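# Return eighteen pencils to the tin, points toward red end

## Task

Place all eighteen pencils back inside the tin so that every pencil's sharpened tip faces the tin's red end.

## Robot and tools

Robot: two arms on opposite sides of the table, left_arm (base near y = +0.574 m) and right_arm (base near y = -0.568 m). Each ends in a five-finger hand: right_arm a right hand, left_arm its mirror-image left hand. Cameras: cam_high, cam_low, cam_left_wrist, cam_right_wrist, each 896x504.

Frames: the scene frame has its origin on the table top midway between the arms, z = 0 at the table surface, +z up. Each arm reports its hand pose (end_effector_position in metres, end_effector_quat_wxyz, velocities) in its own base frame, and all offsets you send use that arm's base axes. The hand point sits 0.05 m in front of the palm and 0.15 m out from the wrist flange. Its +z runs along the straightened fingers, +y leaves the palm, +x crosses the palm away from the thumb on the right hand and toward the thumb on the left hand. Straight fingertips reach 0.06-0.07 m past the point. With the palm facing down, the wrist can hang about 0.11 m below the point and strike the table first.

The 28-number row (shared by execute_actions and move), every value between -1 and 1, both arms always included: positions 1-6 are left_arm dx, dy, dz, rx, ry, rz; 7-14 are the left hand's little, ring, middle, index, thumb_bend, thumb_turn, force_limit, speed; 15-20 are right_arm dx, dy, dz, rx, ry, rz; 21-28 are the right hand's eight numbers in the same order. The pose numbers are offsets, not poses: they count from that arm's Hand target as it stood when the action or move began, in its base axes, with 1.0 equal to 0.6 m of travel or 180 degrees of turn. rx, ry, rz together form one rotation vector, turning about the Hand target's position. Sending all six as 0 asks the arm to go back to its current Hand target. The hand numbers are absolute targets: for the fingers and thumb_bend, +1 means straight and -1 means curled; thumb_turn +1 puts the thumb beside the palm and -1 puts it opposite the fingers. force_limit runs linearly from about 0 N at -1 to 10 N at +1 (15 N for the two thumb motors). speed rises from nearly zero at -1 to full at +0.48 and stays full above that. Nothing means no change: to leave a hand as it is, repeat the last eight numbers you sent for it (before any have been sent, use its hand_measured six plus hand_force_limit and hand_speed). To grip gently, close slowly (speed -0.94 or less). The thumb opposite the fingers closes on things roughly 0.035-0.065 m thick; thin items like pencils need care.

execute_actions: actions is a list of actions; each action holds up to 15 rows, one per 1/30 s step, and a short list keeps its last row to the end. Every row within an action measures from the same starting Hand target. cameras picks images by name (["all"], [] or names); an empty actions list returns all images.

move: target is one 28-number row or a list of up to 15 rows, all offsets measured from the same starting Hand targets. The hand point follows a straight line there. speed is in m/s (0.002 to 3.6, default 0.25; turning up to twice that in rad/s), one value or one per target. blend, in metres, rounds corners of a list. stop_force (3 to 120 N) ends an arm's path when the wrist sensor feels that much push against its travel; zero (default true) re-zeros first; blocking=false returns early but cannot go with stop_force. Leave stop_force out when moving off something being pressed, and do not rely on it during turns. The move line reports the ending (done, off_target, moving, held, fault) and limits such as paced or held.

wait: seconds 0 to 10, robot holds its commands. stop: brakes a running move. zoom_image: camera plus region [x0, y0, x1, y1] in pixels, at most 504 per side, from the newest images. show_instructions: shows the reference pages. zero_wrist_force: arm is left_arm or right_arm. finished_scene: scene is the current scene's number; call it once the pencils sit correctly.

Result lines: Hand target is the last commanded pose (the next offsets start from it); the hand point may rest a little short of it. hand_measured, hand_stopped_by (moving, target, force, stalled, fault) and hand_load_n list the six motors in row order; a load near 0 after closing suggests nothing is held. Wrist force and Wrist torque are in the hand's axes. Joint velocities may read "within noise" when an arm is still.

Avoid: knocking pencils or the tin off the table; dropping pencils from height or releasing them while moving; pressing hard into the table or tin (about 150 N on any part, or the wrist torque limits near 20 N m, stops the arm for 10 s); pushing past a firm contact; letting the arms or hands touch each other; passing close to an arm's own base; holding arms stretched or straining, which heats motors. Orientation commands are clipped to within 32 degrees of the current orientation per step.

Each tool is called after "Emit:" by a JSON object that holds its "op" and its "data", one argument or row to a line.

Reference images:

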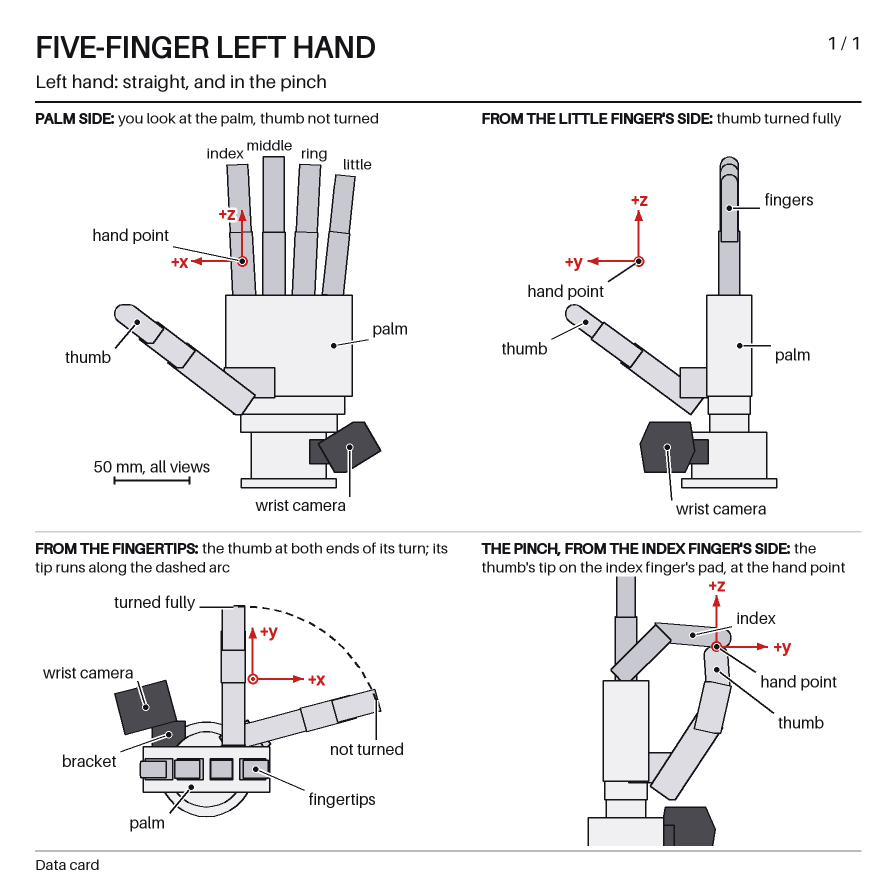

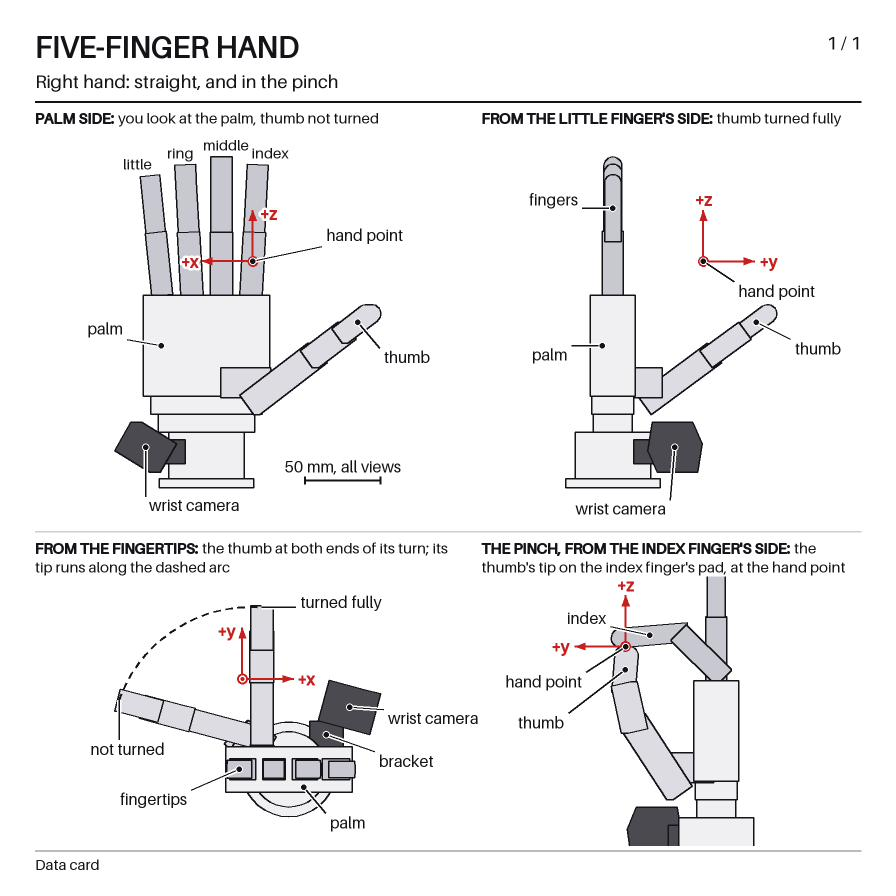

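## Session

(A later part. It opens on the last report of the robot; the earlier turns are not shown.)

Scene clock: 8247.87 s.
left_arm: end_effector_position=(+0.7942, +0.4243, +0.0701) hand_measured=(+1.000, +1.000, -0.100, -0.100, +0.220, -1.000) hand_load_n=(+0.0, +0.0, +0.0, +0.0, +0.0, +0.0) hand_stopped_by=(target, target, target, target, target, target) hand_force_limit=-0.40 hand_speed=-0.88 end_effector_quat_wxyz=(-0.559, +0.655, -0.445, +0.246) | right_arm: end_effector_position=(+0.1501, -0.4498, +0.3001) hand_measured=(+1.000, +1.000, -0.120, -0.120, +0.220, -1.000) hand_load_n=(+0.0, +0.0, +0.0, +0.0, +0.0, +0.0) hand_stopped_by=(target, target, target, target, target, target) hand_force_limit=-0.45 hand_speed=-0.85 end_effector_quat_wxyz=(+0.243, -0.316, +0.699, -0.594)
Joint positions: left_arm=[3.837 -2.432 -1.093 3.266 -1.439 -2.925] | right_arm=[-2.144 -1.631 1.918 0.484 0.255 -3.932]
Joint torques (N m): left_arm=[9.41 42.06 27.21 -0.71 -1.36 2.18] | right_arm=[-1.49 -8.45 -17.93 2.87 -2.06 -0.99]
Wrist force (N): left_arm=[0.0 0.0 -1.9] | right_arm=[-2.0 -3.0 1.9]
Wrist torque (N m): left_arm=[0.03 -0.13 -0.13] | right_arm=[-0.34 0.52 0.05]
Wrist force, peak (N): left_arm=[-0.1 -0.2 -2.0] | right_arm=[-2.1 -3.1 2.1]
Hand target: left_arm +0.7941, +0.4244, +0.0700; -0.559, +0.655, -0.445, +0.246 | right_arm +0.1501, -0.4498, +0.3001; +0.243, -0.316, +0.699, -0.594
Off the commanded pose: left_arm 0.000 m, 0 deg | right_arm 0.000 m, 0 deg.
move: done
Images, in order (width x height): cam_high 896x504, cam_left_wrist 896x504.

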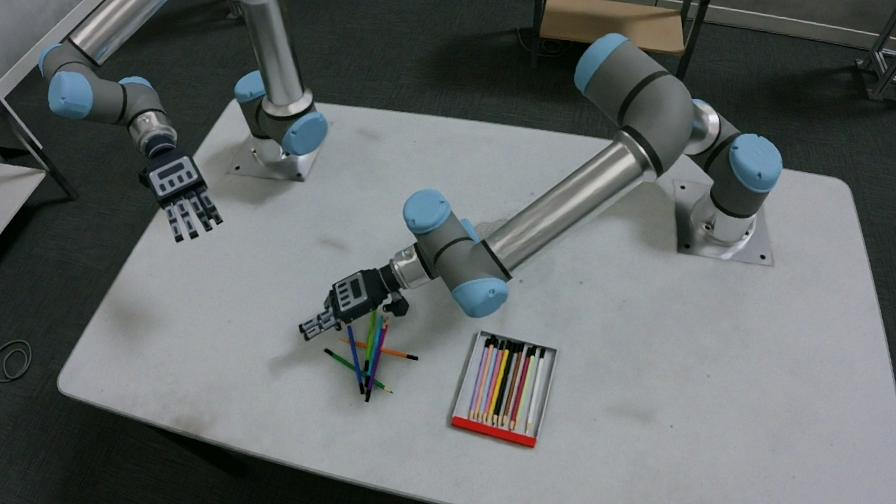

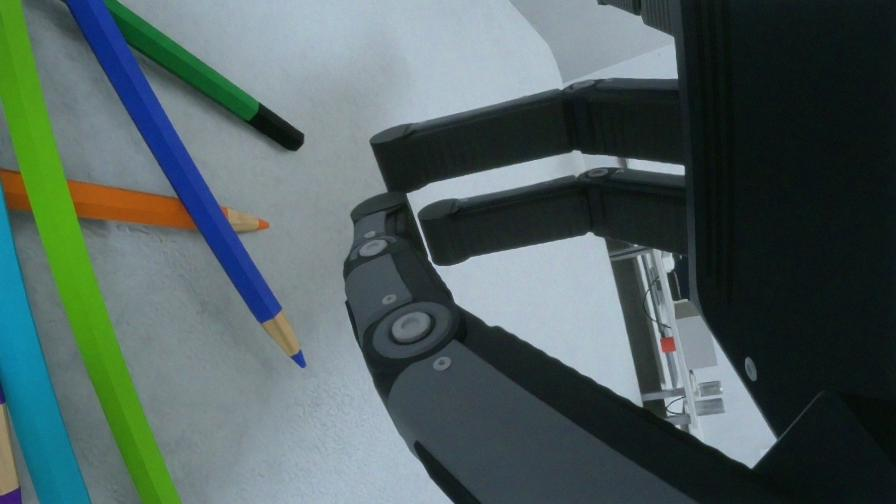

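Emit:
{"op": "move", "data": {
  "target": [-0.0042,0.0005,-0.0717,0,0,0,1,1,-0.1,-0.1,0.22,-1,-0.4,-0.88,0,0,0,0,0,0,1,1,-0.12,-0.12,0.22,-1,-0.45,-0.85],
  "speed": 0.05,
  "cameras": ["cam_left_wrist"]
}}

Emit:
{"op": "zoom_image", "data": {
  "camera": "cam_left_wrist",
  "region": [100, 50, 500, 450]
}}

Scene clock: 8290.73 s.
left_arm: end_effector_position=(+0.7916, +0.4247, +0.0268) hand_measured=(+1.000, +1.000, -0.100, -0.100, +0.220, -1.000) hand_load_n=(+0.0, +0.0, +0.0, +0.0, +0.0, +0.5) hand_stopped_by=(target, target, target, target, target, target) hand_force_limit=-0.40 hand_speed=-0.88 end_effector_quat_wxyz=(-0.559, +0.655, -0.445, +0.246) end_effector_velocity=(-0.001, +0.001, +0.002) end_effector_angular_velocity=(+0.000, +0.001, +0.002) | right_arm: end_effector_position=(+0.1501, -0.4498, +0.3001) hand_measured=(+1.000, +1.000, -0.120, -0.120, +0.220, -1.000) hand_load_n=(+0.0, +0.0, +0.0, +0.0, +0.0, +0.0) hand_stopped_by=(target, target, target, target, target, target) hand_force_limit=-0.45 hand_speed=-0.85 end_effector_quat_wxyz=(+0.243, -0.316, +0.699, -0.594)
Joint positions: left_arm=[3.84 -2.474 -1.134 3.348 -1.436 -2.925] | right_arm=[-2.144 -1.631 1.918 0.484 0.255 -3.932]
Joint velocities: left_arm=[0.002 0.003 0.001 -0.005 -0.001 0] | right_arm=[within noise]
Joint torques (N m): left_arm=[6.46 63.63 27.94 -0.88 0.7 2.04] | right_arm=[-2.74 -8.77 -18.06 2.85 -2.19 -1.1]
Wrist force (N): left_arm=[0.1 -0.3 -1.9] | right_arm=[-1.7 -3.1 2.0]
Wrist torque (N m): left_arm=[0.00 -0.14 -0.11] | right_arm=[-0.36 0.46 0.07]
Wrist force, peak (N): left_arm=[-0.1 -0.8 -1.9] | right_arm=[-2.0 -3.2 2.2]
Hand target: left_arm +0.7916, +0.4247, +0.0270; -0.559, +0.655, -0.445, +0.246 | right_arm +0.1501, -0.4498, +0.3001; +0.243, -0.316, +0.699, -0.594
Off the commanded pose: left_arm 0.000 m, 0 deg | right_arm 0.000 m, 0 deg.
move: done
Images, in order (width x height): cam_left_wrist 896x504.

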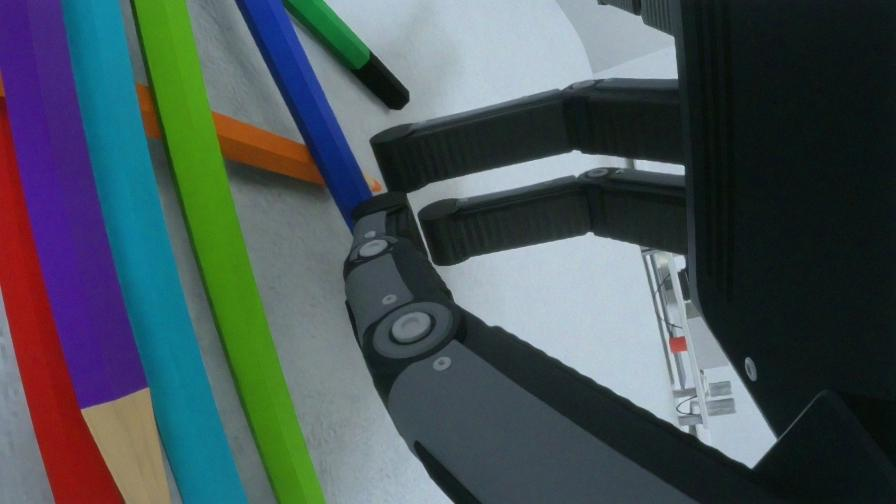

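Scaled by 1.260 from the camera's 896x504 image, which has a finer 1280x720 frame.

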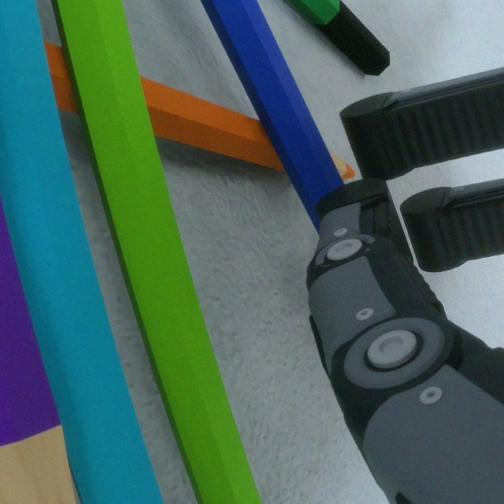

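Emit:
{"op": "move", "data": {
  "target": [0,0,-0.0195,0,0,0,1,1,-0.1,-0.1,0.22,-1,-0.4,-0.88,0,0,0,0,0,0,1,1,-0.12,-0.12,0.22,-1,-0.45,-0.85],
  "speed": 0.01,
  "stop_force": 3,
  "cameras": ["cam_left_wrist"]
}}

Emit:
{"op": "zoom_image", "data": {
  "camera": "cam_left_wrist",
  "region": [200, 50, 500, 350]
}}

Scene clock: 8302.30 s.
left_arm: end_effector_position=(+0.7916, +0.4247, +0.0187) hand_measured=(+1.000, +1.000, -0.100, -0.100, +0.220, -1.000) hand_load_n=(+0.0, +0.0, -0.5, +0.0, +0.5, +0.0) hand_stopped_by=(target, target, target, target, target, target) hand_force_limit=-0.40 hand_speed=-0.88 end_effector_quat_wxyz=(-0.559, +0.655, -0.445, +0.246) | right_arm: end_effector_position=(+0.1501, -0.4498, +0.3001) hand_measured=(+1.000, +1.000, -0.120, -0.120, +0.220, -1.000) hand_load_n=(+0.0, +0.0, +0.0, +0.0, +0.0, +0.0) hand_stopped_by=(target, target, target, target, target, target) hand_force_limit=-0.45 hand_speed=-0.85 end_effector_quat_wxyz=(+0.243, -0.316, +0.699, -0.594)
Joint positions: left_arm=[3.84 -2.484 -1.138 3.363 -1.436 -2.925] | right_arm=[-2.144 -1.631 1.918 0.484 0.255 -3.932]
Joint torques (N m): left_arm=[-6.38 61.22 25.27 -1.01 -1.28 -2.08] | right_arm=[-2.48 -9.45 -18.2 2.9 -2.32 -0.87]
Wrist force (N): left_arm=[-1.0 -3.3 -3.0] | right_arm=[-1.9 -3.0 2.0]
Wrist torque (N m): left_arm=[-0.02 -0.13 -0.07] | right_arm=[-0.34 0.50 0.06]
Wrist force, peak (N): left_arm=[-1.2 -7.1 -3.7] | right_arm=[-2.0 -3.2 2.0]
Hand target: left_arm +0.7916, +0.4247, +0.0187; -0.559, +0.655, -0.445, +0.246 (not the last commanded pose) | right_arm +0.1501, -0.4498, +0.3001; +0.243, -0.316, +0.699, -0.594
Off the commanded pose: left_arm 0.003 m, 0 deg | right_arm 0.000 m, 0 deg.
move: contact (left_arm)
Images, in order (width x height): cam_left_wrist 896x504.

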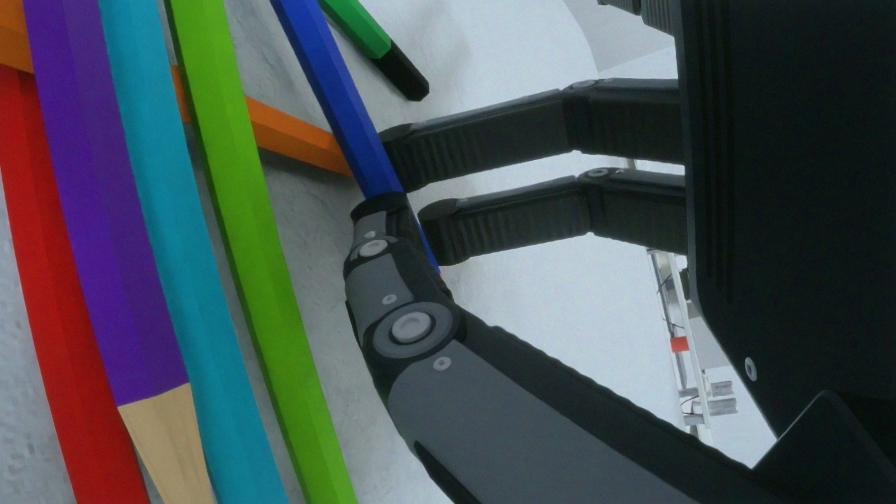

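Scaled by 1.680 from the camera's 896x504 image, which has a finer 1280x720 frame.

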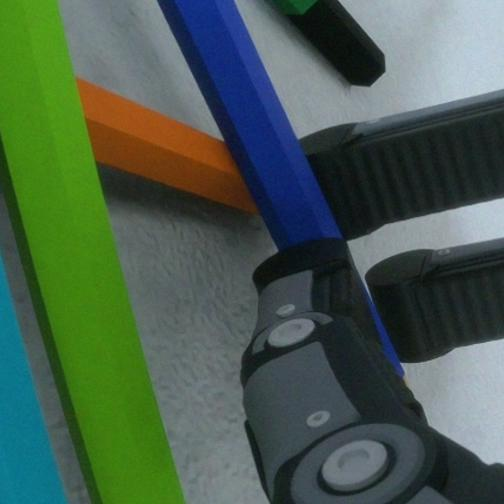

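Emit:
{"op": "move", "data": {
  "target": [0,0,0,0,0,0,1,1,-0.6,-0.6,0.22,-1,-0.8,-0.92,0,0,0,0,0,0,1,1,-0.12,-0.12,0.22,-1,-0.45,-0.85],
  "speed": 0.05,
  "cameras": ["cam_left_wrist"]
}}

Emit:
{"op": "zoom_image", "data": {
  "camera": "cam_left_wrist",
  "region": [200, 50, 500, 350]
}}

Scene clock: 8328.67 s.
left_arm: end_effector_position=(+0.7916, +0.4247, +0.0187) hand_measured=(+1.000, +1.000, -0.106, -0.196, +0.220, -1.000) hand_load_n=(+0.0, +0.0, +1.0, +2.0, +1.5, -0.5) hand_stopped_by=(target, target, force, force, target, target) hand_force_limit=-0.80 hand_speed=-0.92 end_effector_quat_wxyz=(-0.559, +0.655, -0.445, +0.246) | right_arm: end_effector_position=(+0.1501, -0.4498, +0.3001) hand_measured=(+1.000, +1.000, -0.120, -0.120, +0.220, -1.000) hand_load_n=(+0.0, -0.5, +0.0, +0.0, +0.0, +0.0) hand_stopped_by=(target, target, target, target, target, target) hand_force_limit=-0.45 hand_speed=-0.85 end_effector_quat_wxyz=(+0.243, -0.316, +0.699, -0.594)
Joint positions: left_arm=[3.84 -2.484 -1.138 3.363 -1.436 -2.925] | right_arm=[-2.144 -1.631 1.918 0.484 0.255 -3.932]
Joint torques (N m): left_arm=[-6.14 59.6 23.97 0.06 -1.31 -0.33] | right_arm=[-3.16 -9.01 -19.23 2.88 -2.54 -0.96]
Wrist force (N): left_arm=[0.1 -2.5 -1.9] | right_arm=[-1.8 -2.9 1.9]
Wrist torque (N m): left_arm=[0.00 -0.15 -0.05] | right_arm=[-0.35 0.49 0.06]
Wrist force, peak (N): left_arm=[-1.0 -3.4 -3.2] | right_arm=[-1.9 -3.2 2.0]
Hand target: left_arm +0.7916, +0.4247, +0.0187; -0.559, +0.655, -0.445, +0.246 | right_arm +0.1501, -0.4498, +0.3001; +0.243, -0.316, +0.699, -0.594
Off the commanded pose: left_arm 0.000 m, 0 deg | right_arm 0.000 m, 0 deg.
move: done
Images, in order (width x height): cam_left_wrist 896x504.

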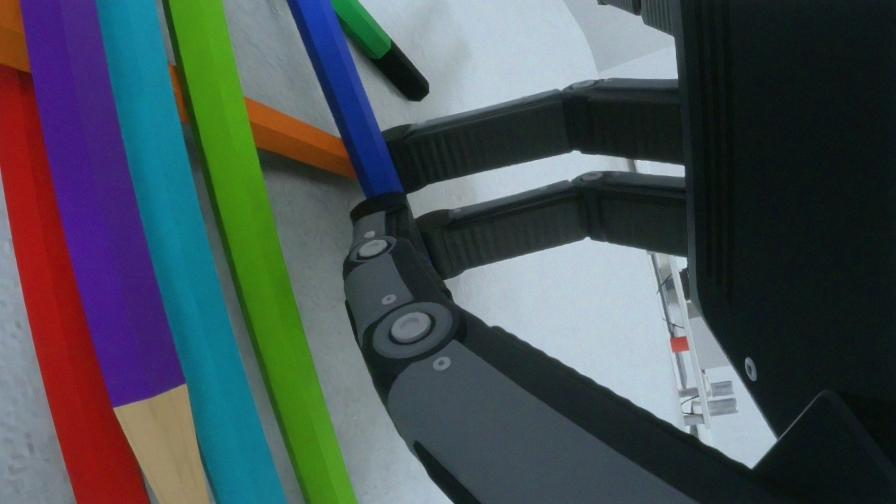

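Scaled by 1.680 from the camera's 896x504 image, which has a finer 1280x720 frame.

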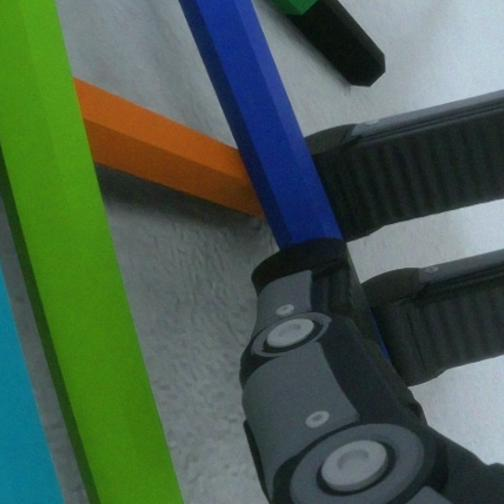

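Emit:
{"op": "move", "data": {
  "target": [0,0,0,0,0,0,1,1,-0.65,-0.65,0.22,-1,-0.5,-0.92,0,0,0,0,0,0,1,1,-0.12,-0.12,0.22,-1,-0.45,-0.85],
  "speed": 0.05
}}

Emit:
{"op": "move", "data": {
  "target": [0,0,0.05,0,0,0,1,1,-0.65,-0.65,0.22,-1,-0.5,-0.92,0,0,0,0,0,0,1,1,-0.12,-0.12,0.22,-1,-0.45,-0.85],
  "speed": 0.03,
  "cameras": ["cam_left_wrist"]
}}

Emit:
{"op": "zoom_image", "data": {
  "camera": "cam_left_wrist",
  "region": [100, 0, 500, 400]
}}

Scene clock: 8335.13 s.
left_arm: end_effector_position=(+0.7916, +0.4247, +0.0187) hand_measured=(+1.000, +1.000, -0.136, -0.202, +0.220, -1.000) hand_load_n=(+0.0, +0.0, +2.5, +4.0, +4.0, +1.0) hand_stopped_by=(target, target, force, force, target, target) hand_force_limit=-0.50 hand_speed=-0.92 end_effector_quat_wxyz=(-0.559, +0.655, -0.445, +0.246) | right_arm: end_effector_position=(+0.1501, -0.4498, +0.3001) hand_measured=(+1.000, +1.000, -0.120, -0.120, +0.220, -1.000) hand_load_n=(+0.0, +0.0, +0.0, +0.0, +0.0, +0.0) hand_stopped_by=(target, target, target, target, target, target) hand_force_limit=-0.45 hand_speed=-0.85 end_effector_quat_wxyz=(+0.243, -0.316, +0.699, -0.594)
Joint positions: left_arm=[3.84 -2.484 -1.138 3.363 -1.436 -2.925] | right_arm=[-2.144 -1.631 1.918 0.484 0.255 -3.932]
Joint torques (N m): left_arm=[-5.9 57.46 18.19 0.87 -1.26 1.21] | right_arm=[-3.62 -8.36 -19.55 2.9 -2.59 -1.1]
Wrist force (N): left_arm=[-0.1 -2.2 -2.3] | right_arm=[-1.8 -3.0 2.1]
Wrist torque (N m): left_arm=[-0.02 -0.14 -0.07] | right_arm=[-0.36 0.48 0.06]
Wrist force, peak (N): left_arm=[-0.2 -3.6 -2.5] | right_arm=[-1.8 -3.1 2.1]
Hand target: left_arm +0.7916, +0.4247, +0.0187; -0.559, +0.655, -0.445, +0.246 | right_arm +0.1501, -0.4498, +0.3001; +0.243, -0.316, +0.699, -0.594
Off the commanded pose: left_arm 0.000 m, 0 deg | right_arm 0.000 m, 0 deg.
move: done

Scene clock: 8336.40 s.
left_arm: end_effector_position=(+0.7917, +0.4247, +0.0490) hand_measured=(+1.000, +1.000, -0.136, -0.202, +0.220, -1.000) hand_load_n=(+0.0, +0.0, +3.0, +4.0, +4.0, +1.0) hand_stopped_by=(target, target, force, force, target, target) hand_force_limit=-0.50 hand_speed=-0.92 end_effector_quat_wxyz=(-0.559, +0.655, -0.445, +0.246) | right_arm: end_effector_position=(+0.1501, -0.4498, +0.3001) hand_measured=(+1.000, +1.000, -0.120, -0.120, +0.220, -1.000) hand_load_n=(+0.0, +0.5, +0.0, +0.0, +0.0, +0.0) hand_stopped_by=(target, target, target, target, target, target) hand_force_limit=-0.45 hand_speed=-0.85 end_effector_quat_wxyz=(+0.243, -0.316, +0.699, -0.594)
Joint positions: left_arm=[3.84 -2.449 -1.119 3.309 -1.436 -2.925] | right_arm=[-2.144 -1.631 1.918 0.484 0.255 -3.932]
Joint torques (N m): left_arm=[-5.78 41.08 14.36 2.79 -1.38 1.29] | right_arm=[-3.7 -8.76 -19.67 2.85 -2.59 -1.12]
Wrist force (N): left_arm=[0.2 -0.2 -1.7] | right_arm=[-2.2 -2.9 2.1]
Wrist torque (N m): left_arm=[0.00 -0.13 -0.12] | right_arm=[-0.34 0.53 0.05]
Wrist force, peak (N): left_arm=[-0.2 -1.8 -1.9] | right_arm=[-1.9 -3.2 2.0]
Hand target: left_arm +0.7916, +0.4247, +0.0487; -0.559, +0.655, -0.445, +0.246 | right_arm +0.1501, -0.4498, +0.3001; +0.243, -0.316, +0.699, -0.594
Off the commanded pose: left_arm 0.000 m, 0 deg | right_arm 0.000 m, 0 deg.
move: done
Images, in order (width x height): cam_left_wrist 896x504.

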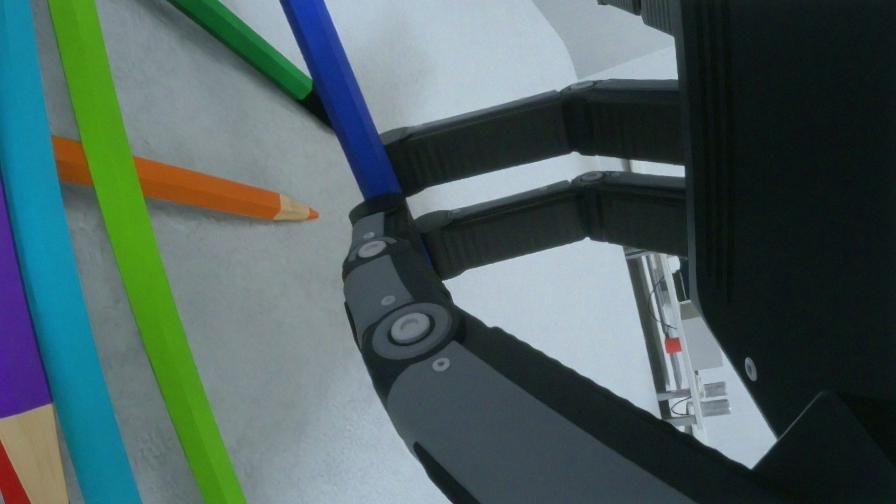

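Scaled by 1.260 from the camera's 896x504 image, which has a finer 1280x720 frame.

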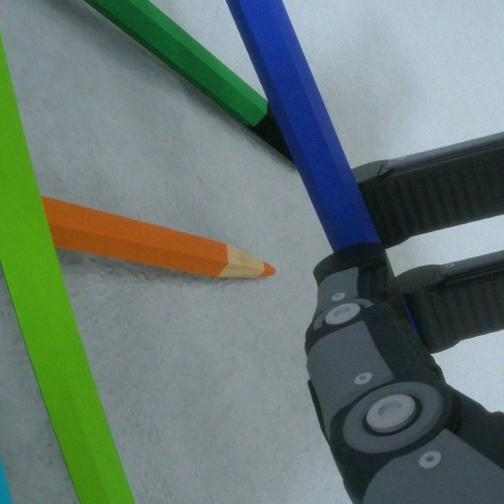

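Emit:
{"op": "move", "data": {
  "target": [
    [0,0,0.1688,0,0,0,1,1,-0.65,-0.65,0.22,-1,-0.5,-0.92,0,0,0,0,0,0,1,1,-0.12,-0.12,0.22,-1,-0.45,-0.85],
    [-0.3455,-0.1698,0.1688,-0.0065,-0.0102,0.3268,1,1,-0.65,-0.65,0.22,-1,-0.5,-0.92,0,0,0,0,0,0,1,1,-0.12,-0.12,0.22,-1,-0.45,-0.85],
    [-0.3455,-0.1698,0.002,-0.0065,-0.0102,0.3268,1,1,-0.65,-0.65,0.22,-1,-0.5,-0.92,0,0,0,0,0,0,1,1,-0.12,-0.12,0.22,-1,-0.45,-0.85]
  ],
  "speed": 0.2,
  "blend": [0.03,0.03,0],
  "cameras": ["cam_high","cam_low","cam_left_wrist"]
}}

Emit:
{"op": "zoom_image", "data": {
  "camera": "cam_high",
  "region": [340, 240, 520, 400]
}}

Scene clock: 8384.00 s.
left_arm: end_effector_position=(+0.5843, +0.3228, +0.0500) hand_measured=(+1.000, +1.000, -0.136, -0.202, +0.220, -1.000) hand_load_n=(+0.0, +0.0, +2.5, +4.0, +4.0, +1.0) hand_stopped_by=(target, target, force, force, target, target) hand_force_limit=-0.50 hand_speed=-0.92 end_effector_quat_wxyz=(-0.608, +0.791, -0.055, -0.046) | right_arm: end_effector_position=(+0.1501, -0.4498, +0.3001) hand_measured=(+1.000, +1.000, -0.120, -0.120, +0.220, -1.000) hand_load_n=(+0.0, +0.0, +0.0, +0.0, +0.0, +0.5) hand_stopped_by=(target, target, target, target, target, target) hand_force_limit=-0.45 hand_speed=-0.85 end_effector_quat_wxyz=(+0.243, -0.316, +0.699, -0.594)
Joint positions: left_arm=[3.547 -2.31 -1.421 3.134 -2.669 -3.542] | right_arm=[-2.144 -1.631 1.918 0.484 0.255 -3.932]
Joint torques (N m): left_arm=[10.51 35.54 19.64 0.31 0.48 -2.18] | right_arm=[-4 -9.21 -20.11 2.92 -2.93 -1.06]
Wrist force (N): left_arm=[0.0 0.2 -1.7] | right_arm=[-2.0 -2.7 2.0]
Wrist torque (N m): left_arm=[0.03 -0.11 -0.13] | right_arm=[-0.32 0.51 0.06]
Wrist force, peak (N): left_arm=[0.5 2.0 -1.2] | right_arm=[-1.9 -3.2 2.1]
Hand target: left_arm +0.5843, +0.3228, +0.0499; -0.608, +0.791, -0.055, -0.046 | right_arm +0.1501, -0.4498, +0.3001; +0.243, -0.316, +0.699, -0.594
Off the commanded pose: left_arm 0.000 m, 0 deg | right_arm 0.000 m, 0 deg.
move: done
Images, in order (width x height): cam_high 896x504, cam_low 896x504, cam_left_wrist 896x504.

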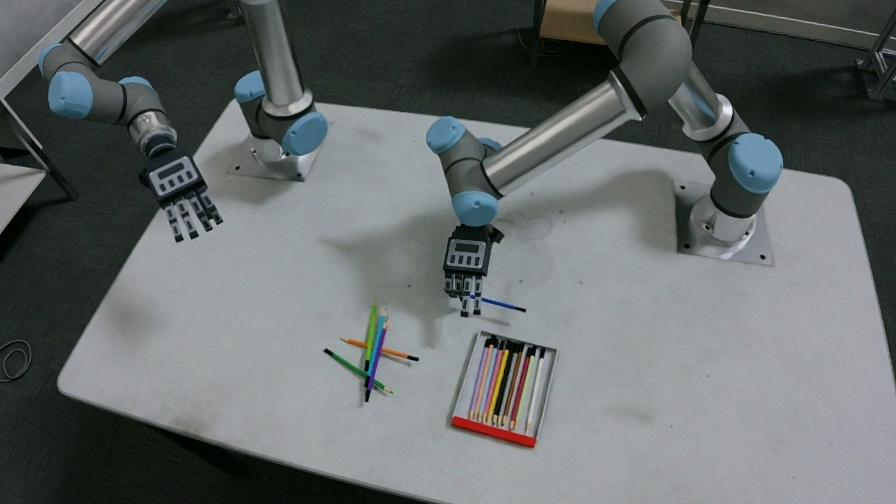

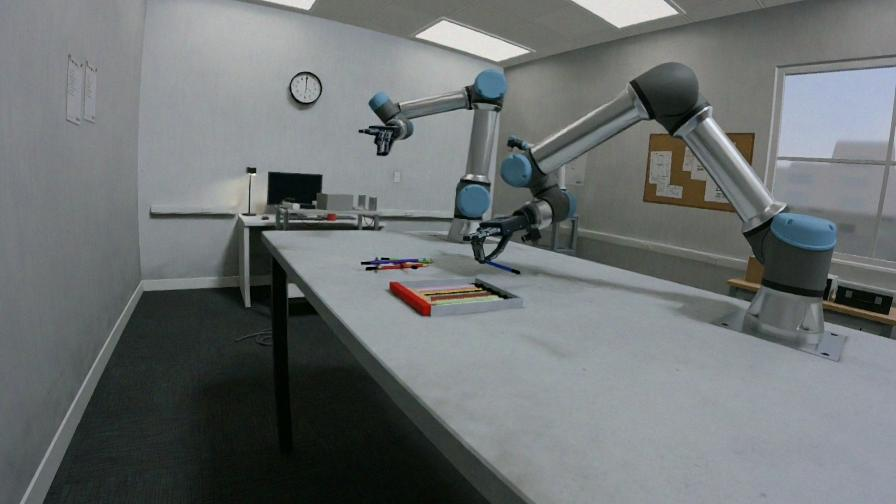

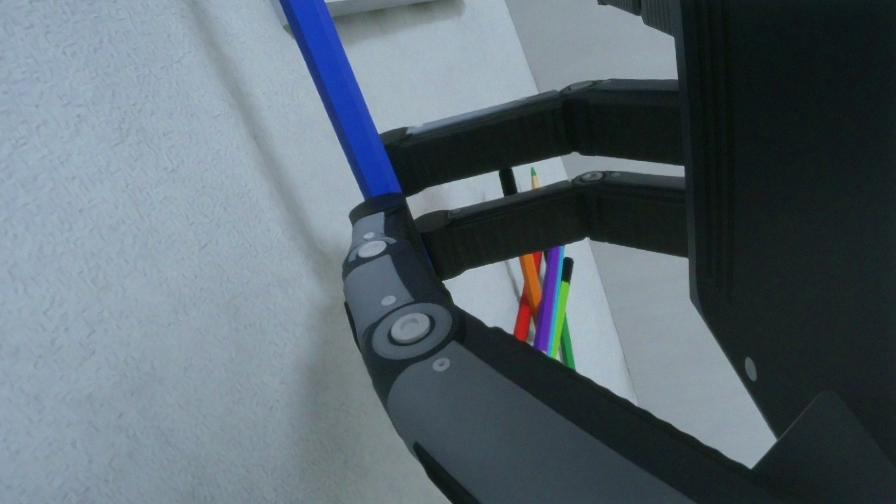

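Scaled by 2.800 from the camera's 896x504 image, which has a finer 1280x720 frame.

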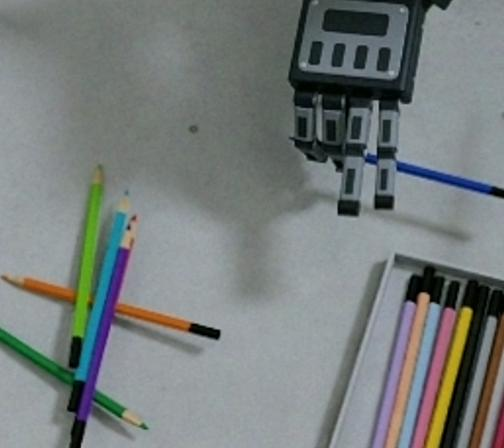

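Emit:
{"op": "move", "data": {
  "target": [0,0,-0.064,0,0,0,1,1,-0.65,-0.65,0.22,-1,-0.5,-0.92,0,0,0,0,0,0,1,1,-0.12,-0.12,0.22,-1,-0.45,-0.85],
  "speed": 0.015,
  "stop_force": 3,
  "cameras": ["cam_left_wrist"]
}}

Emit:
{"op": "zoom_image", "data": {
  "camera": "cam_left_wrist",
  "region": [200, 0, 500, 300]
}}

Scene clock: 8395.17 s.
left_arm: end_effector_position=(+0.5843, +0.3228, +0.0132) hand_measured=(+1.000, +1.000, -0.136, -0.202, +0.220, -1.000) hand_load_n=(+0.0, -0.5, +2.5, +4.0, +4.0, +1.0) hand_stopped_by=(target, target, force, force, target, target) hand_force_limit=-0.50 hand_speed=-0.92 end_effector_quat_wxyz=(-0.608, +0.791, -0.055, -0.046) | right_arm: end_effector_position=(+0.1501, -0.4498, +0.3001) hand_measured=(+1.000, +1.000, -0.120, -0.120, +0.220, -1.000) hand_load_n=(+0.0, +0.0, +0.0, +0.0, +0.0, +0.0) hand_stopped_by=(target, target, target, target, target, target) hand_force_limit=-0.45 hand_speed=-0.85 end_effector_quat_wxyz=(+0.243, -0.316, +0.699, -0.594)
Joint positions: left_arm=[3.547 -2.362 -1.438 3.202 -2.669 -3.542] | right_arm=[-2.144 -1.631 1.918 0.484 0.255 -3.932]
Joint torques (N m): left_arm=[8.86 54.44 22.56 -2.27 1.13 -0.27] | right_arm=[-4.58 -8.32 -21.51 2.9 -3.13 -1.06]
Wrist force (N): left_arm=[-0.4 -1.7 -2.1] | right_arm=[-1.9 -2.8 1.9]
Wrist torque (N m): left_arm=[-0.01 -0.08 -0.09] | right_arm=[-0.33 0.51 0.06]
Wrist force, peak (N): left_arm=[-1.4 -10.4 -4.3] | right_arm=[-2.0 -3.2 2.0]
Hand target: left_arm +0.5843, +0.3228, +0.0132; -0.608, +0.791, -0.055, -0.046 (not the last commanded pose) | right_arm +0.1501, -0.4498, +0.3001; +0.243, -0.316, +0.699, -0.594
Off the commanded pose: left_arm 0.002 m, 0 deg | right_arm 0.000 m, 0 deg.
move: contact (left_arm)
Images, in order (width x height): cam_left_wrist 896x504.

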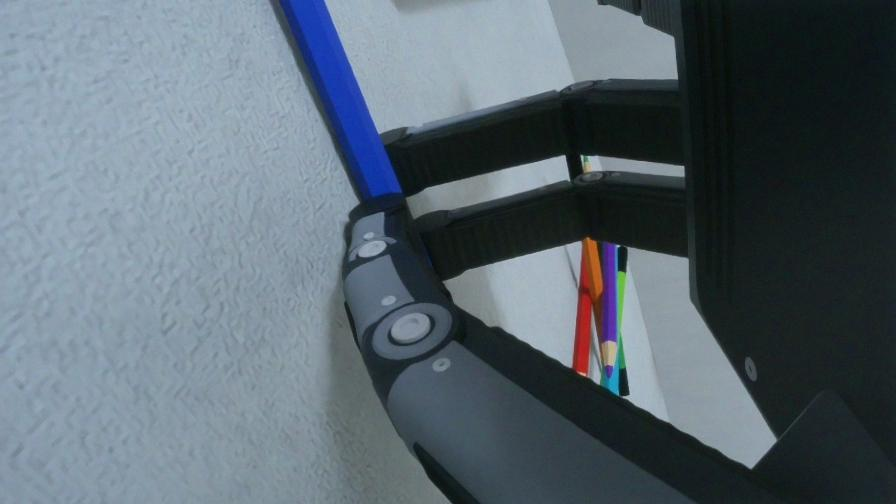

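Scaled by 1.680 from the camera's 896x504 image, which has a finer 1280x720 frame.

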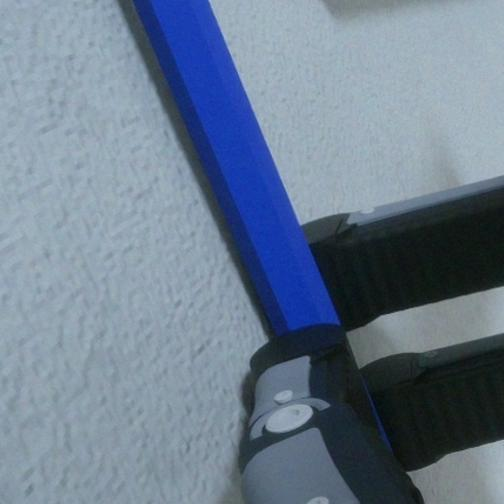

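Emit:
{"op": "move", "data": {
  "target": [0,0,0,0,0,0,1,1,-0.1,-0.1,0.22,-1,-0.4,-0.88,0,0,0,0,0,0,1,1,-0.12,-0.12,0.22,-1,-0.45,-0.85],
  "speed": 0.05
}}

Emit:
{"op": "move", "data": {
  "target": [
    [0,0,0.06,0,0,0,1,1,-0.1,-0.1,0.22,-1,-0.4,-0.88,0,0,0,0,0,0,1,1,-0.12,-0.12,0.22,-1,-0.45,-0.85],
    [0,0,0.25,0,0,0,1,1,-0.1,-0.1,0.22,-1,-0.4,-0.88,0,0,0,0,0,0,1,1,-0.12,-0.12,0.22,-1,-0.45,-0.85]
  ],
  "speed": [0.05,0.2],
  "blend": [0.02,0],
  "cameras": ["cam_left_wrist","cam_high"]
}}

Emit:
{"op": "zoom_image", "data": {
  "camera": "cam_high",
  "region": [340, 240, 560, 400]
}}

Scene clock: 8408.60 s.
left_arm: end_effector_position=(+0.5843, +0.3228, +0.0132) hand_measured=(+1.000, +1.000, -0.100, -0.100, +0.220, -1.000) hand_load_n=(+0.0, +0.0, -2.0, +0.0, +0.0, +0.0) hand_stopped_by=(target, target, target, target, target, target) hand_force_limit=-0.40 hand_speed=-0.88 end_effector_quat_wxyz=(-0.608, +0.791, -0.055, -0.046) | right_arm: end_effector_position=(+0.1501, -0.4498, +0.3001) hand_measured=(+1.000, +1.000, -0.120, -0.120, +0.220, -1.000) hand_load_n=(+0.0, +0.0, +0.0, +0.0, +0.5, +0.0) hand_stopped_by=(target, target, target, target, target, target) hand_force_limit=-0.45 hand_speed=-0.85 end_effector_quat_wxyz=(+0.243, -0.316, +0.699, -0.594)
Joint positions: left_arm=[3.547 -2.362 -1.438 3.202 -2.669 -3.542] | right_arm=[-2.144 -1.631 1.918 0.484 0.255 -3.932]
Joint torques (N m): left_arm=[9.2 54.12 22.13 0.22 0.79 -0.25] | right_arm=[-5.64 -8.59 -21.82 2.93 -3.12 -1.16]
Wrist force (N): left_arm=[-0.4 -2.4 -3.1] | right_arm=[-1.9 -3.0 2.0]
Wrist torque (N m): left_arm=[-0.02 -0.13 -0.10] | right_arm=[-0.35 0.50 0.06]
Wrist force, peak (N): left_arm=[-0.8 -3.1 -3.3] | right_arm=[-1.8 -3.3 2.1]
Hand target: left_arm +0.5843, +0.3228, +0.0132; -0.608, +0.791, -0.055, -0.046 | right_arm +0.1501, -0.4498, +0.3001; +0.243, -0.316, +0.699, -0.594
Off the commanded pose: left_arm 0.000 m, 0 deg | right_arm 0.000 m, 0 deg.
move: done

Scene clock: 8410.37 s.
left_arm: end_effector_position=(+0.5843, +0.3228, +0.1630) hand_measured=(+1.000, +1.000, -0.100, -0.100, +0.220, -1.000) hand_load_n=(+0.0, +0.0, +0.0, +0.0, +0.5, +0.0) hand_stopped_by=(target, target, target, target, target, target) hand_force_limit=-0.40 hand_speed=-0.88 end_effector_quat_wxyz=(-0.608, +0.791, -0.055, -0.046) | right_arm: end_effector_position=(+0.1501, -0.4498, +0.3001) hand_measured=(+1.000, +1.000, -0.120, -0.120, +0.220, -1.000) hand_load_n=(+0.0, +0.0, +0.0, +0.0, +0.0, +0.0) hand_stopped_by=(target, target, target, target, target, target) hand_force_limit=-0.45 hand_speed=-0.85 end_effector_quat_wxyz=(+0.243, -0.316, +0.699, -0.594)
Joint positions: left_arm=[3.548 -2.186 -1.315 2.904 -2.669 -3.542] | right_arm=[-2.144 -1.631 1.918 0.484 0.255 -3.932]
Joint torques (N m): left_arm=[0.22 51.46 21.79 -2.06 -2.69 1.55] | right_arm=[-5.25 -9.04 -22.03 2.87 -3.1 -0.94]
Wrist force (N): left_arm=[-0.1 0.0 -1.7] | right_arm=[-1.8 -3.0 2.1]
Wrist torque (N m): left_arm=[0.02 -0.11 -0.14] | right_arm=[-0.36 0.49 0.06]
Wrist force, peak (N): left_arm=[-0.7 -2.7 -3.1] | right_arm=[-2.0 -3.2 2.1]
Hand target: left_arm +0.5843, +0.3228, +0.1632; -0.608, +0.791, -0.055, -0.046 | right_arm +0.1501, -0.4498, +0.3001; +0.243, -0.316, +0.699, -0.594
Off the commanded pose: left_arm 0.000 m, 0 deg | right_arm 0.000 m, 0 deg.
move: done; blend cut to 0.018 m at target 1
Images, in order (width x height): cam_high 896x504, cam_left_wrist 896x504.

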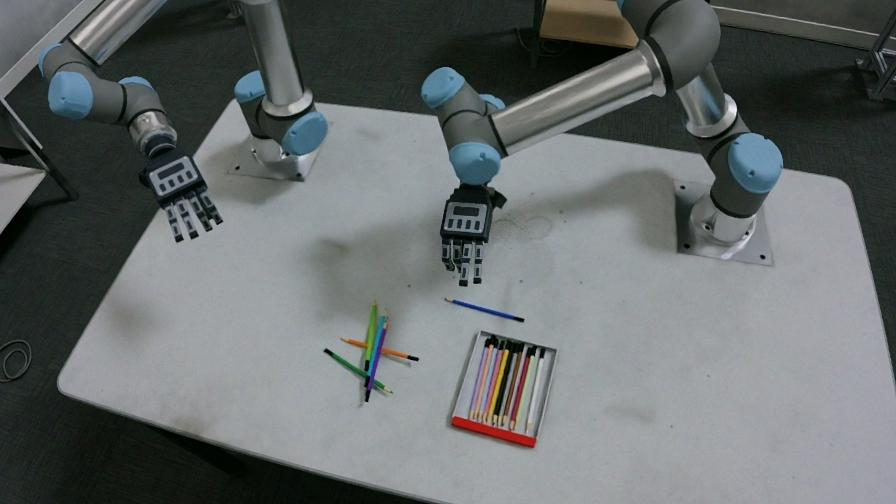

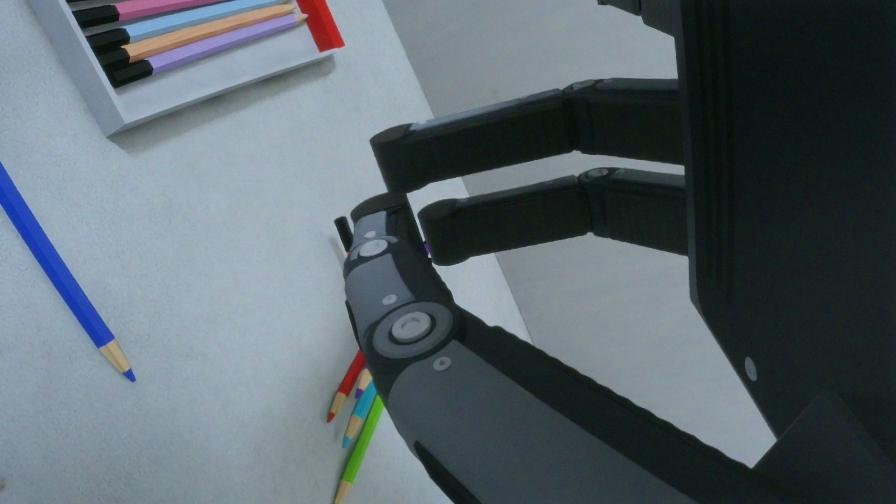

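Scaled by 2.291 from the camera's 896x504 image, which has a finer 1280x720 frame.

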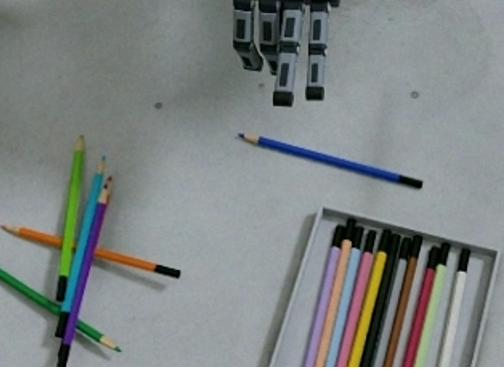

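Emit:
{"op": "move", "data": {
  "target": [
    [-0.5238,0.162,0.1947,-0.0497,0.0383,-0.5167,1,1,-0.1,-0.1,0.22,-1,-0.4,-0.88,0,0,0,0,0,0,1,1,-0.12,-0.12,0.22,-1,-0.45,-0.85],
    [-0.5238,0.162,0.1947,-0.0497,0.0383,-0.5167,1,1,-0.1,-0.1,0.22,-1,-0.4,-0.88,0.8108,0.076,-0.25,0.0035,0.0745,-0.3127,1,1,-0.12,-0.12,0.22,-1,-0.45,-0.85],
    [-0.5238,0.162,0.1947,-0.0497,0.0383,-0.5167,1,1,-0.1,-0.1,0.22,-1,-0.4,-0.88,0.8108,0.076,-0.375,0.0035,0.0745,-0.3127,1,1,-0.12,-0.12,0.22,-1,-0.45,-0.85]
  ],
  "speed": [0.35,0.3,0.15],
  "blend": [0.02,0.02,0],
  "cameras": ["cam_right_wrist","cam_high"]
}}

Emit:
{"op": "zoom_image", "data": {
  "camera": "cam_right_wrist",
  "region": [0, 0, 500, 500]
}}

Scene clock: 8458.80 s.
left_arm: end_effector_position=(+0.2701, +0.4200, +0.2800) hand_measured=(+1.000, +1.000, -0.100, -0.100, +0.220, -1.000) hand_load_n=(+0.0, -0.5, +0.5, +0.0, +0.0, +0.0) hand_stopped_by=(target, target, target, target, target, target) hand_force_limit=-0.40 hand_speed=-0.88 end_effector_quat_wxyz=(+0.391, -0.541, +0.646, -0.371) | right_arm: end_effector_position=(+0.6365, -0.4042, +0.0751) hand_measured=(+1.000, +1.000, -0.120, -0.120, +0.220, -1.000) hand_load_n=(+0.0, +0.0, +0.0, +0.0, +0.0, +0.0) hand_stopped_by=(target, target, target, target, target, target) hand_force_limit=-0.45 hand_speed=-0.85 end_effector_quat_wxyz=(-0.144, -0.013, +0.790, -0.595)
Joint positions: left_arm=[4.85 -1.984 -1.546 1.555 -0.474 -1.008] | right_arm=[-0.456 -0.487 0.727 0.596 2.799 -2.589]
Joint torques (N m): left_arm=[-8.3 23.42 24.14 -5.16 -0.65 -0.07] | right_arm=[7.94 -48.77 -33.2 2.62 0.46 0.83]
Wrist force (N): left_arm=[-0.2 -0.1 -1.8] | right_arm=[-1.7 -2.2 1.9]
Wrist torque (N m): left_arm=[0.03 -0.07 -0.22] | right_arm=[-0.17 0.40 -0.05]
Wrist force, peak (N): left_arm=[-0.8 0.3 -2.8] | right_arm=[-2.8 -3.6 2.6]
Hand target: left_arm +0.2701, +0.4200, +0.2800; +0.391, -0.541, +0.646, -0.371 | right_arm +0.6366, -0.4042, +0.0751; -0.144, -0.013, +0.790, -0.595
Off the commanded pose: left_arm 0.000 m, 0 deg | right_arm 0.000 m, 0 deg.
move: done
Images, in order (width x height): cam_high 896x504, cam_right_wrist 896x504.

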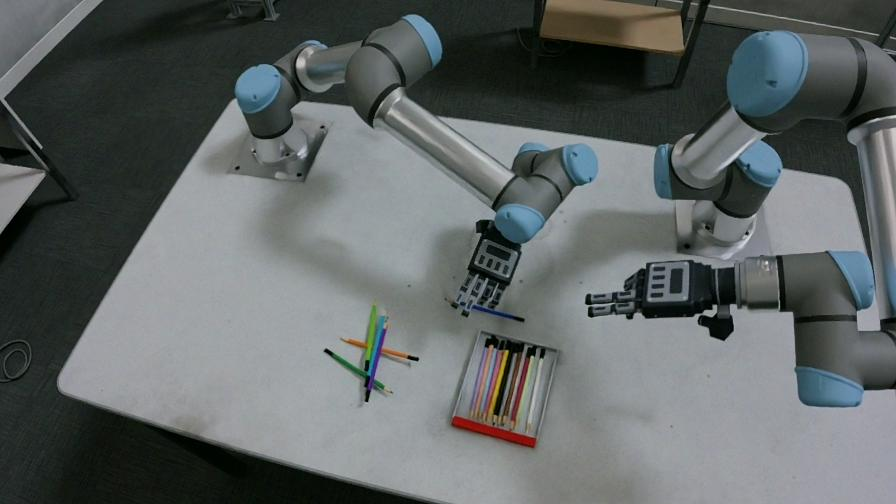

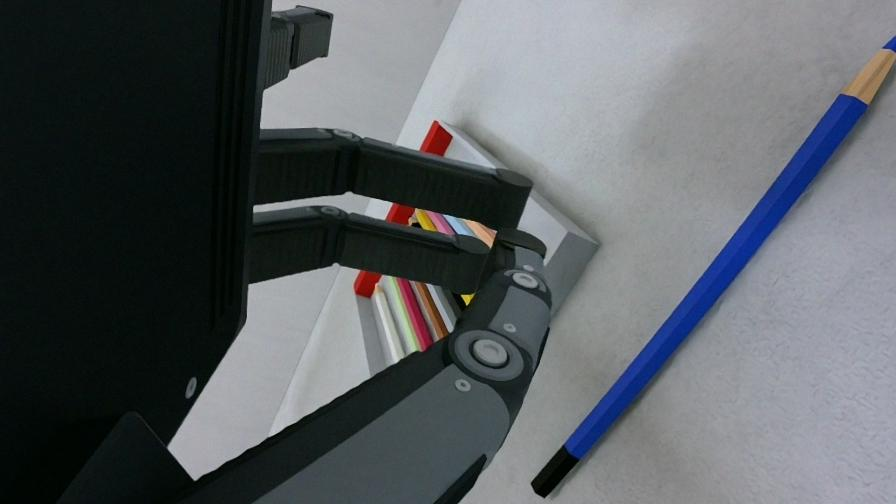

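Scaled by 1.008 from the camera's 896x504 image, which has a finer 1280x720 frame.

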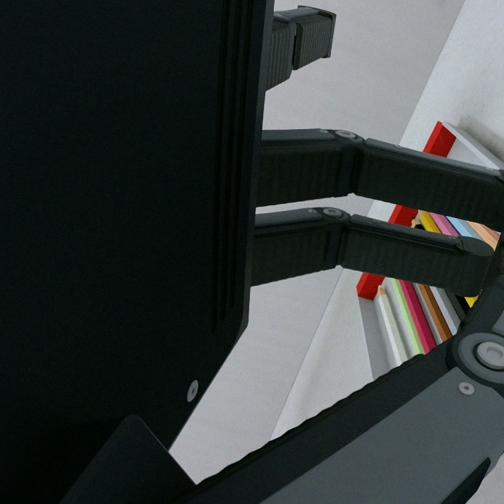

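Emit:
{"op": "move", "data": {
  "target": [0,0,0,0,0,0,1,1,-0.1,-0.1,0.22,-1,-0.4,-0.88,-0.0163,0.0155,-0.0752,0,0,0.0156,1,1,-0.12,-0.12,0.22,-1,-0.45,-0.85],
  "speed": 0.06,
  "cameras": ["cam_right_wrist"]
}}

Emit:
{"op": "zoom_image", "data": {
  "camera": "cam_right_wrist",
  "region": [400, 50, 800, 450]
}}

Scene clock: 8481.97 s.
left_arm: end_effector_position=(+0.2701, +0.4200, +0.2800) hand_measured=(+1.000, +1.000, -0.100, -0.100, +0.220, -1.000) hand_load_n=(+0.0, +0.0, +0.0, +0.0, +0.0, +0.0) hand_stopped_by=(target, target, target, target, target, target) hand_force_limit=-0.40 hand_speed=-0.88 end_effector_quat_wxyz=(+0.391, -0.541, +0.646, -0.371) | right_arm: end_effector_position=(+0.6268, -0.3948, +0.0300) hand_measured=(+1.000, +1.000, -0.120, -0.120, +0.220, -1.000) hand_load_n=(+0.0, +0.0, +0.0, +0.0, +0.0, +0.0) hand_stopped_by=(target, target, target, target, target, target) hand_force_limit=-0.45 hand_speed=-0.85 end_effector_quat_wxyz=(-0.129, -0.033, +0.790, -0.599)
Joint positions: left_arm=[4.85 -1.984 -1.546 1.555 -0.474 -1.008] | right_arm=[-0.455 -0.539 0.934 0.35 2.764 -2.687]
Joint torques (N m): left_arm=[-8.05 23.08 24.18 -5.19 -0.65 -2.49] | right_arm=[1.92 -42.42 -28.54 1.4 3.94 0.59]
Wrist force (N): left_arm=[-0.1 -0.1 -1.8] | right_arm=[-2.0 -2.3 2.2]
Wrist torque (N m): left_arm=[0.04 -0.08 -0.21] | right_arm=[-0.22 0.41 0.07]
Wrist force, peak (N): left_arm=[-0.3 0.0 -2.1] | right_arm=[-2.1 -2.6 2.2]
Hand target: left_arm +0.2701, +0.4200, +0.2800; +0.391, -0.541, +0.646, -0.371 | right_arm +0.6268, -0.3949, +0.0299; -0.129, -0.032, +0.790, -0.599
Off the commanded pose: left_arm 0.000 m, 0 deg | right_arm 0.000 m, 0 deg.
move: done
Images, in order (width x height): cam_right_wrist 896x504.

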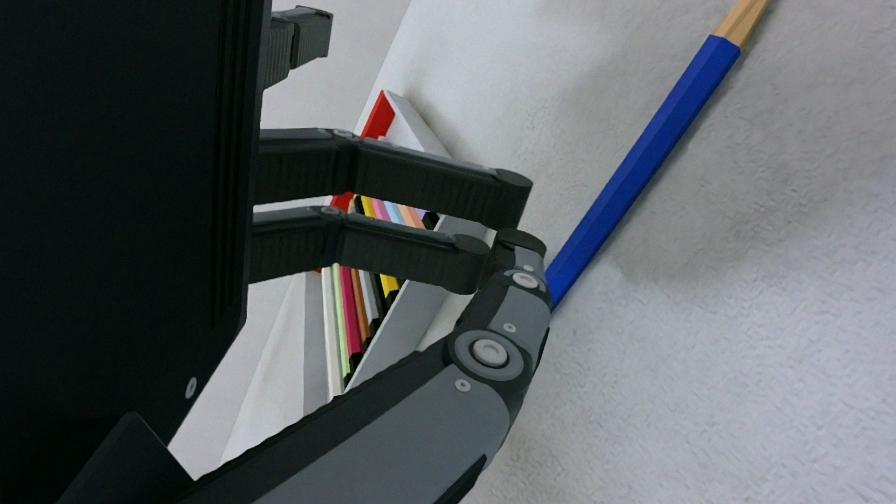

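Scaled by 1.260 from the camera's 896x504 image, which has a finer 1280x720 frame.

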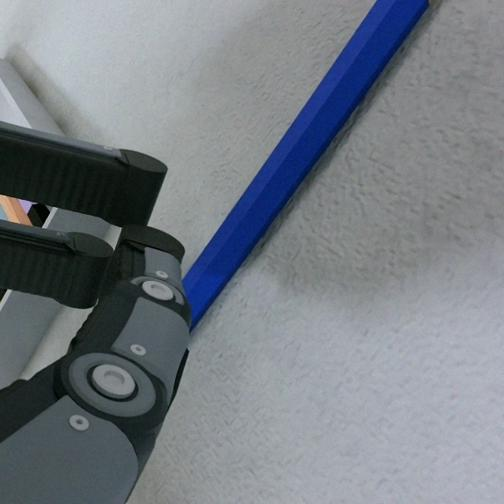

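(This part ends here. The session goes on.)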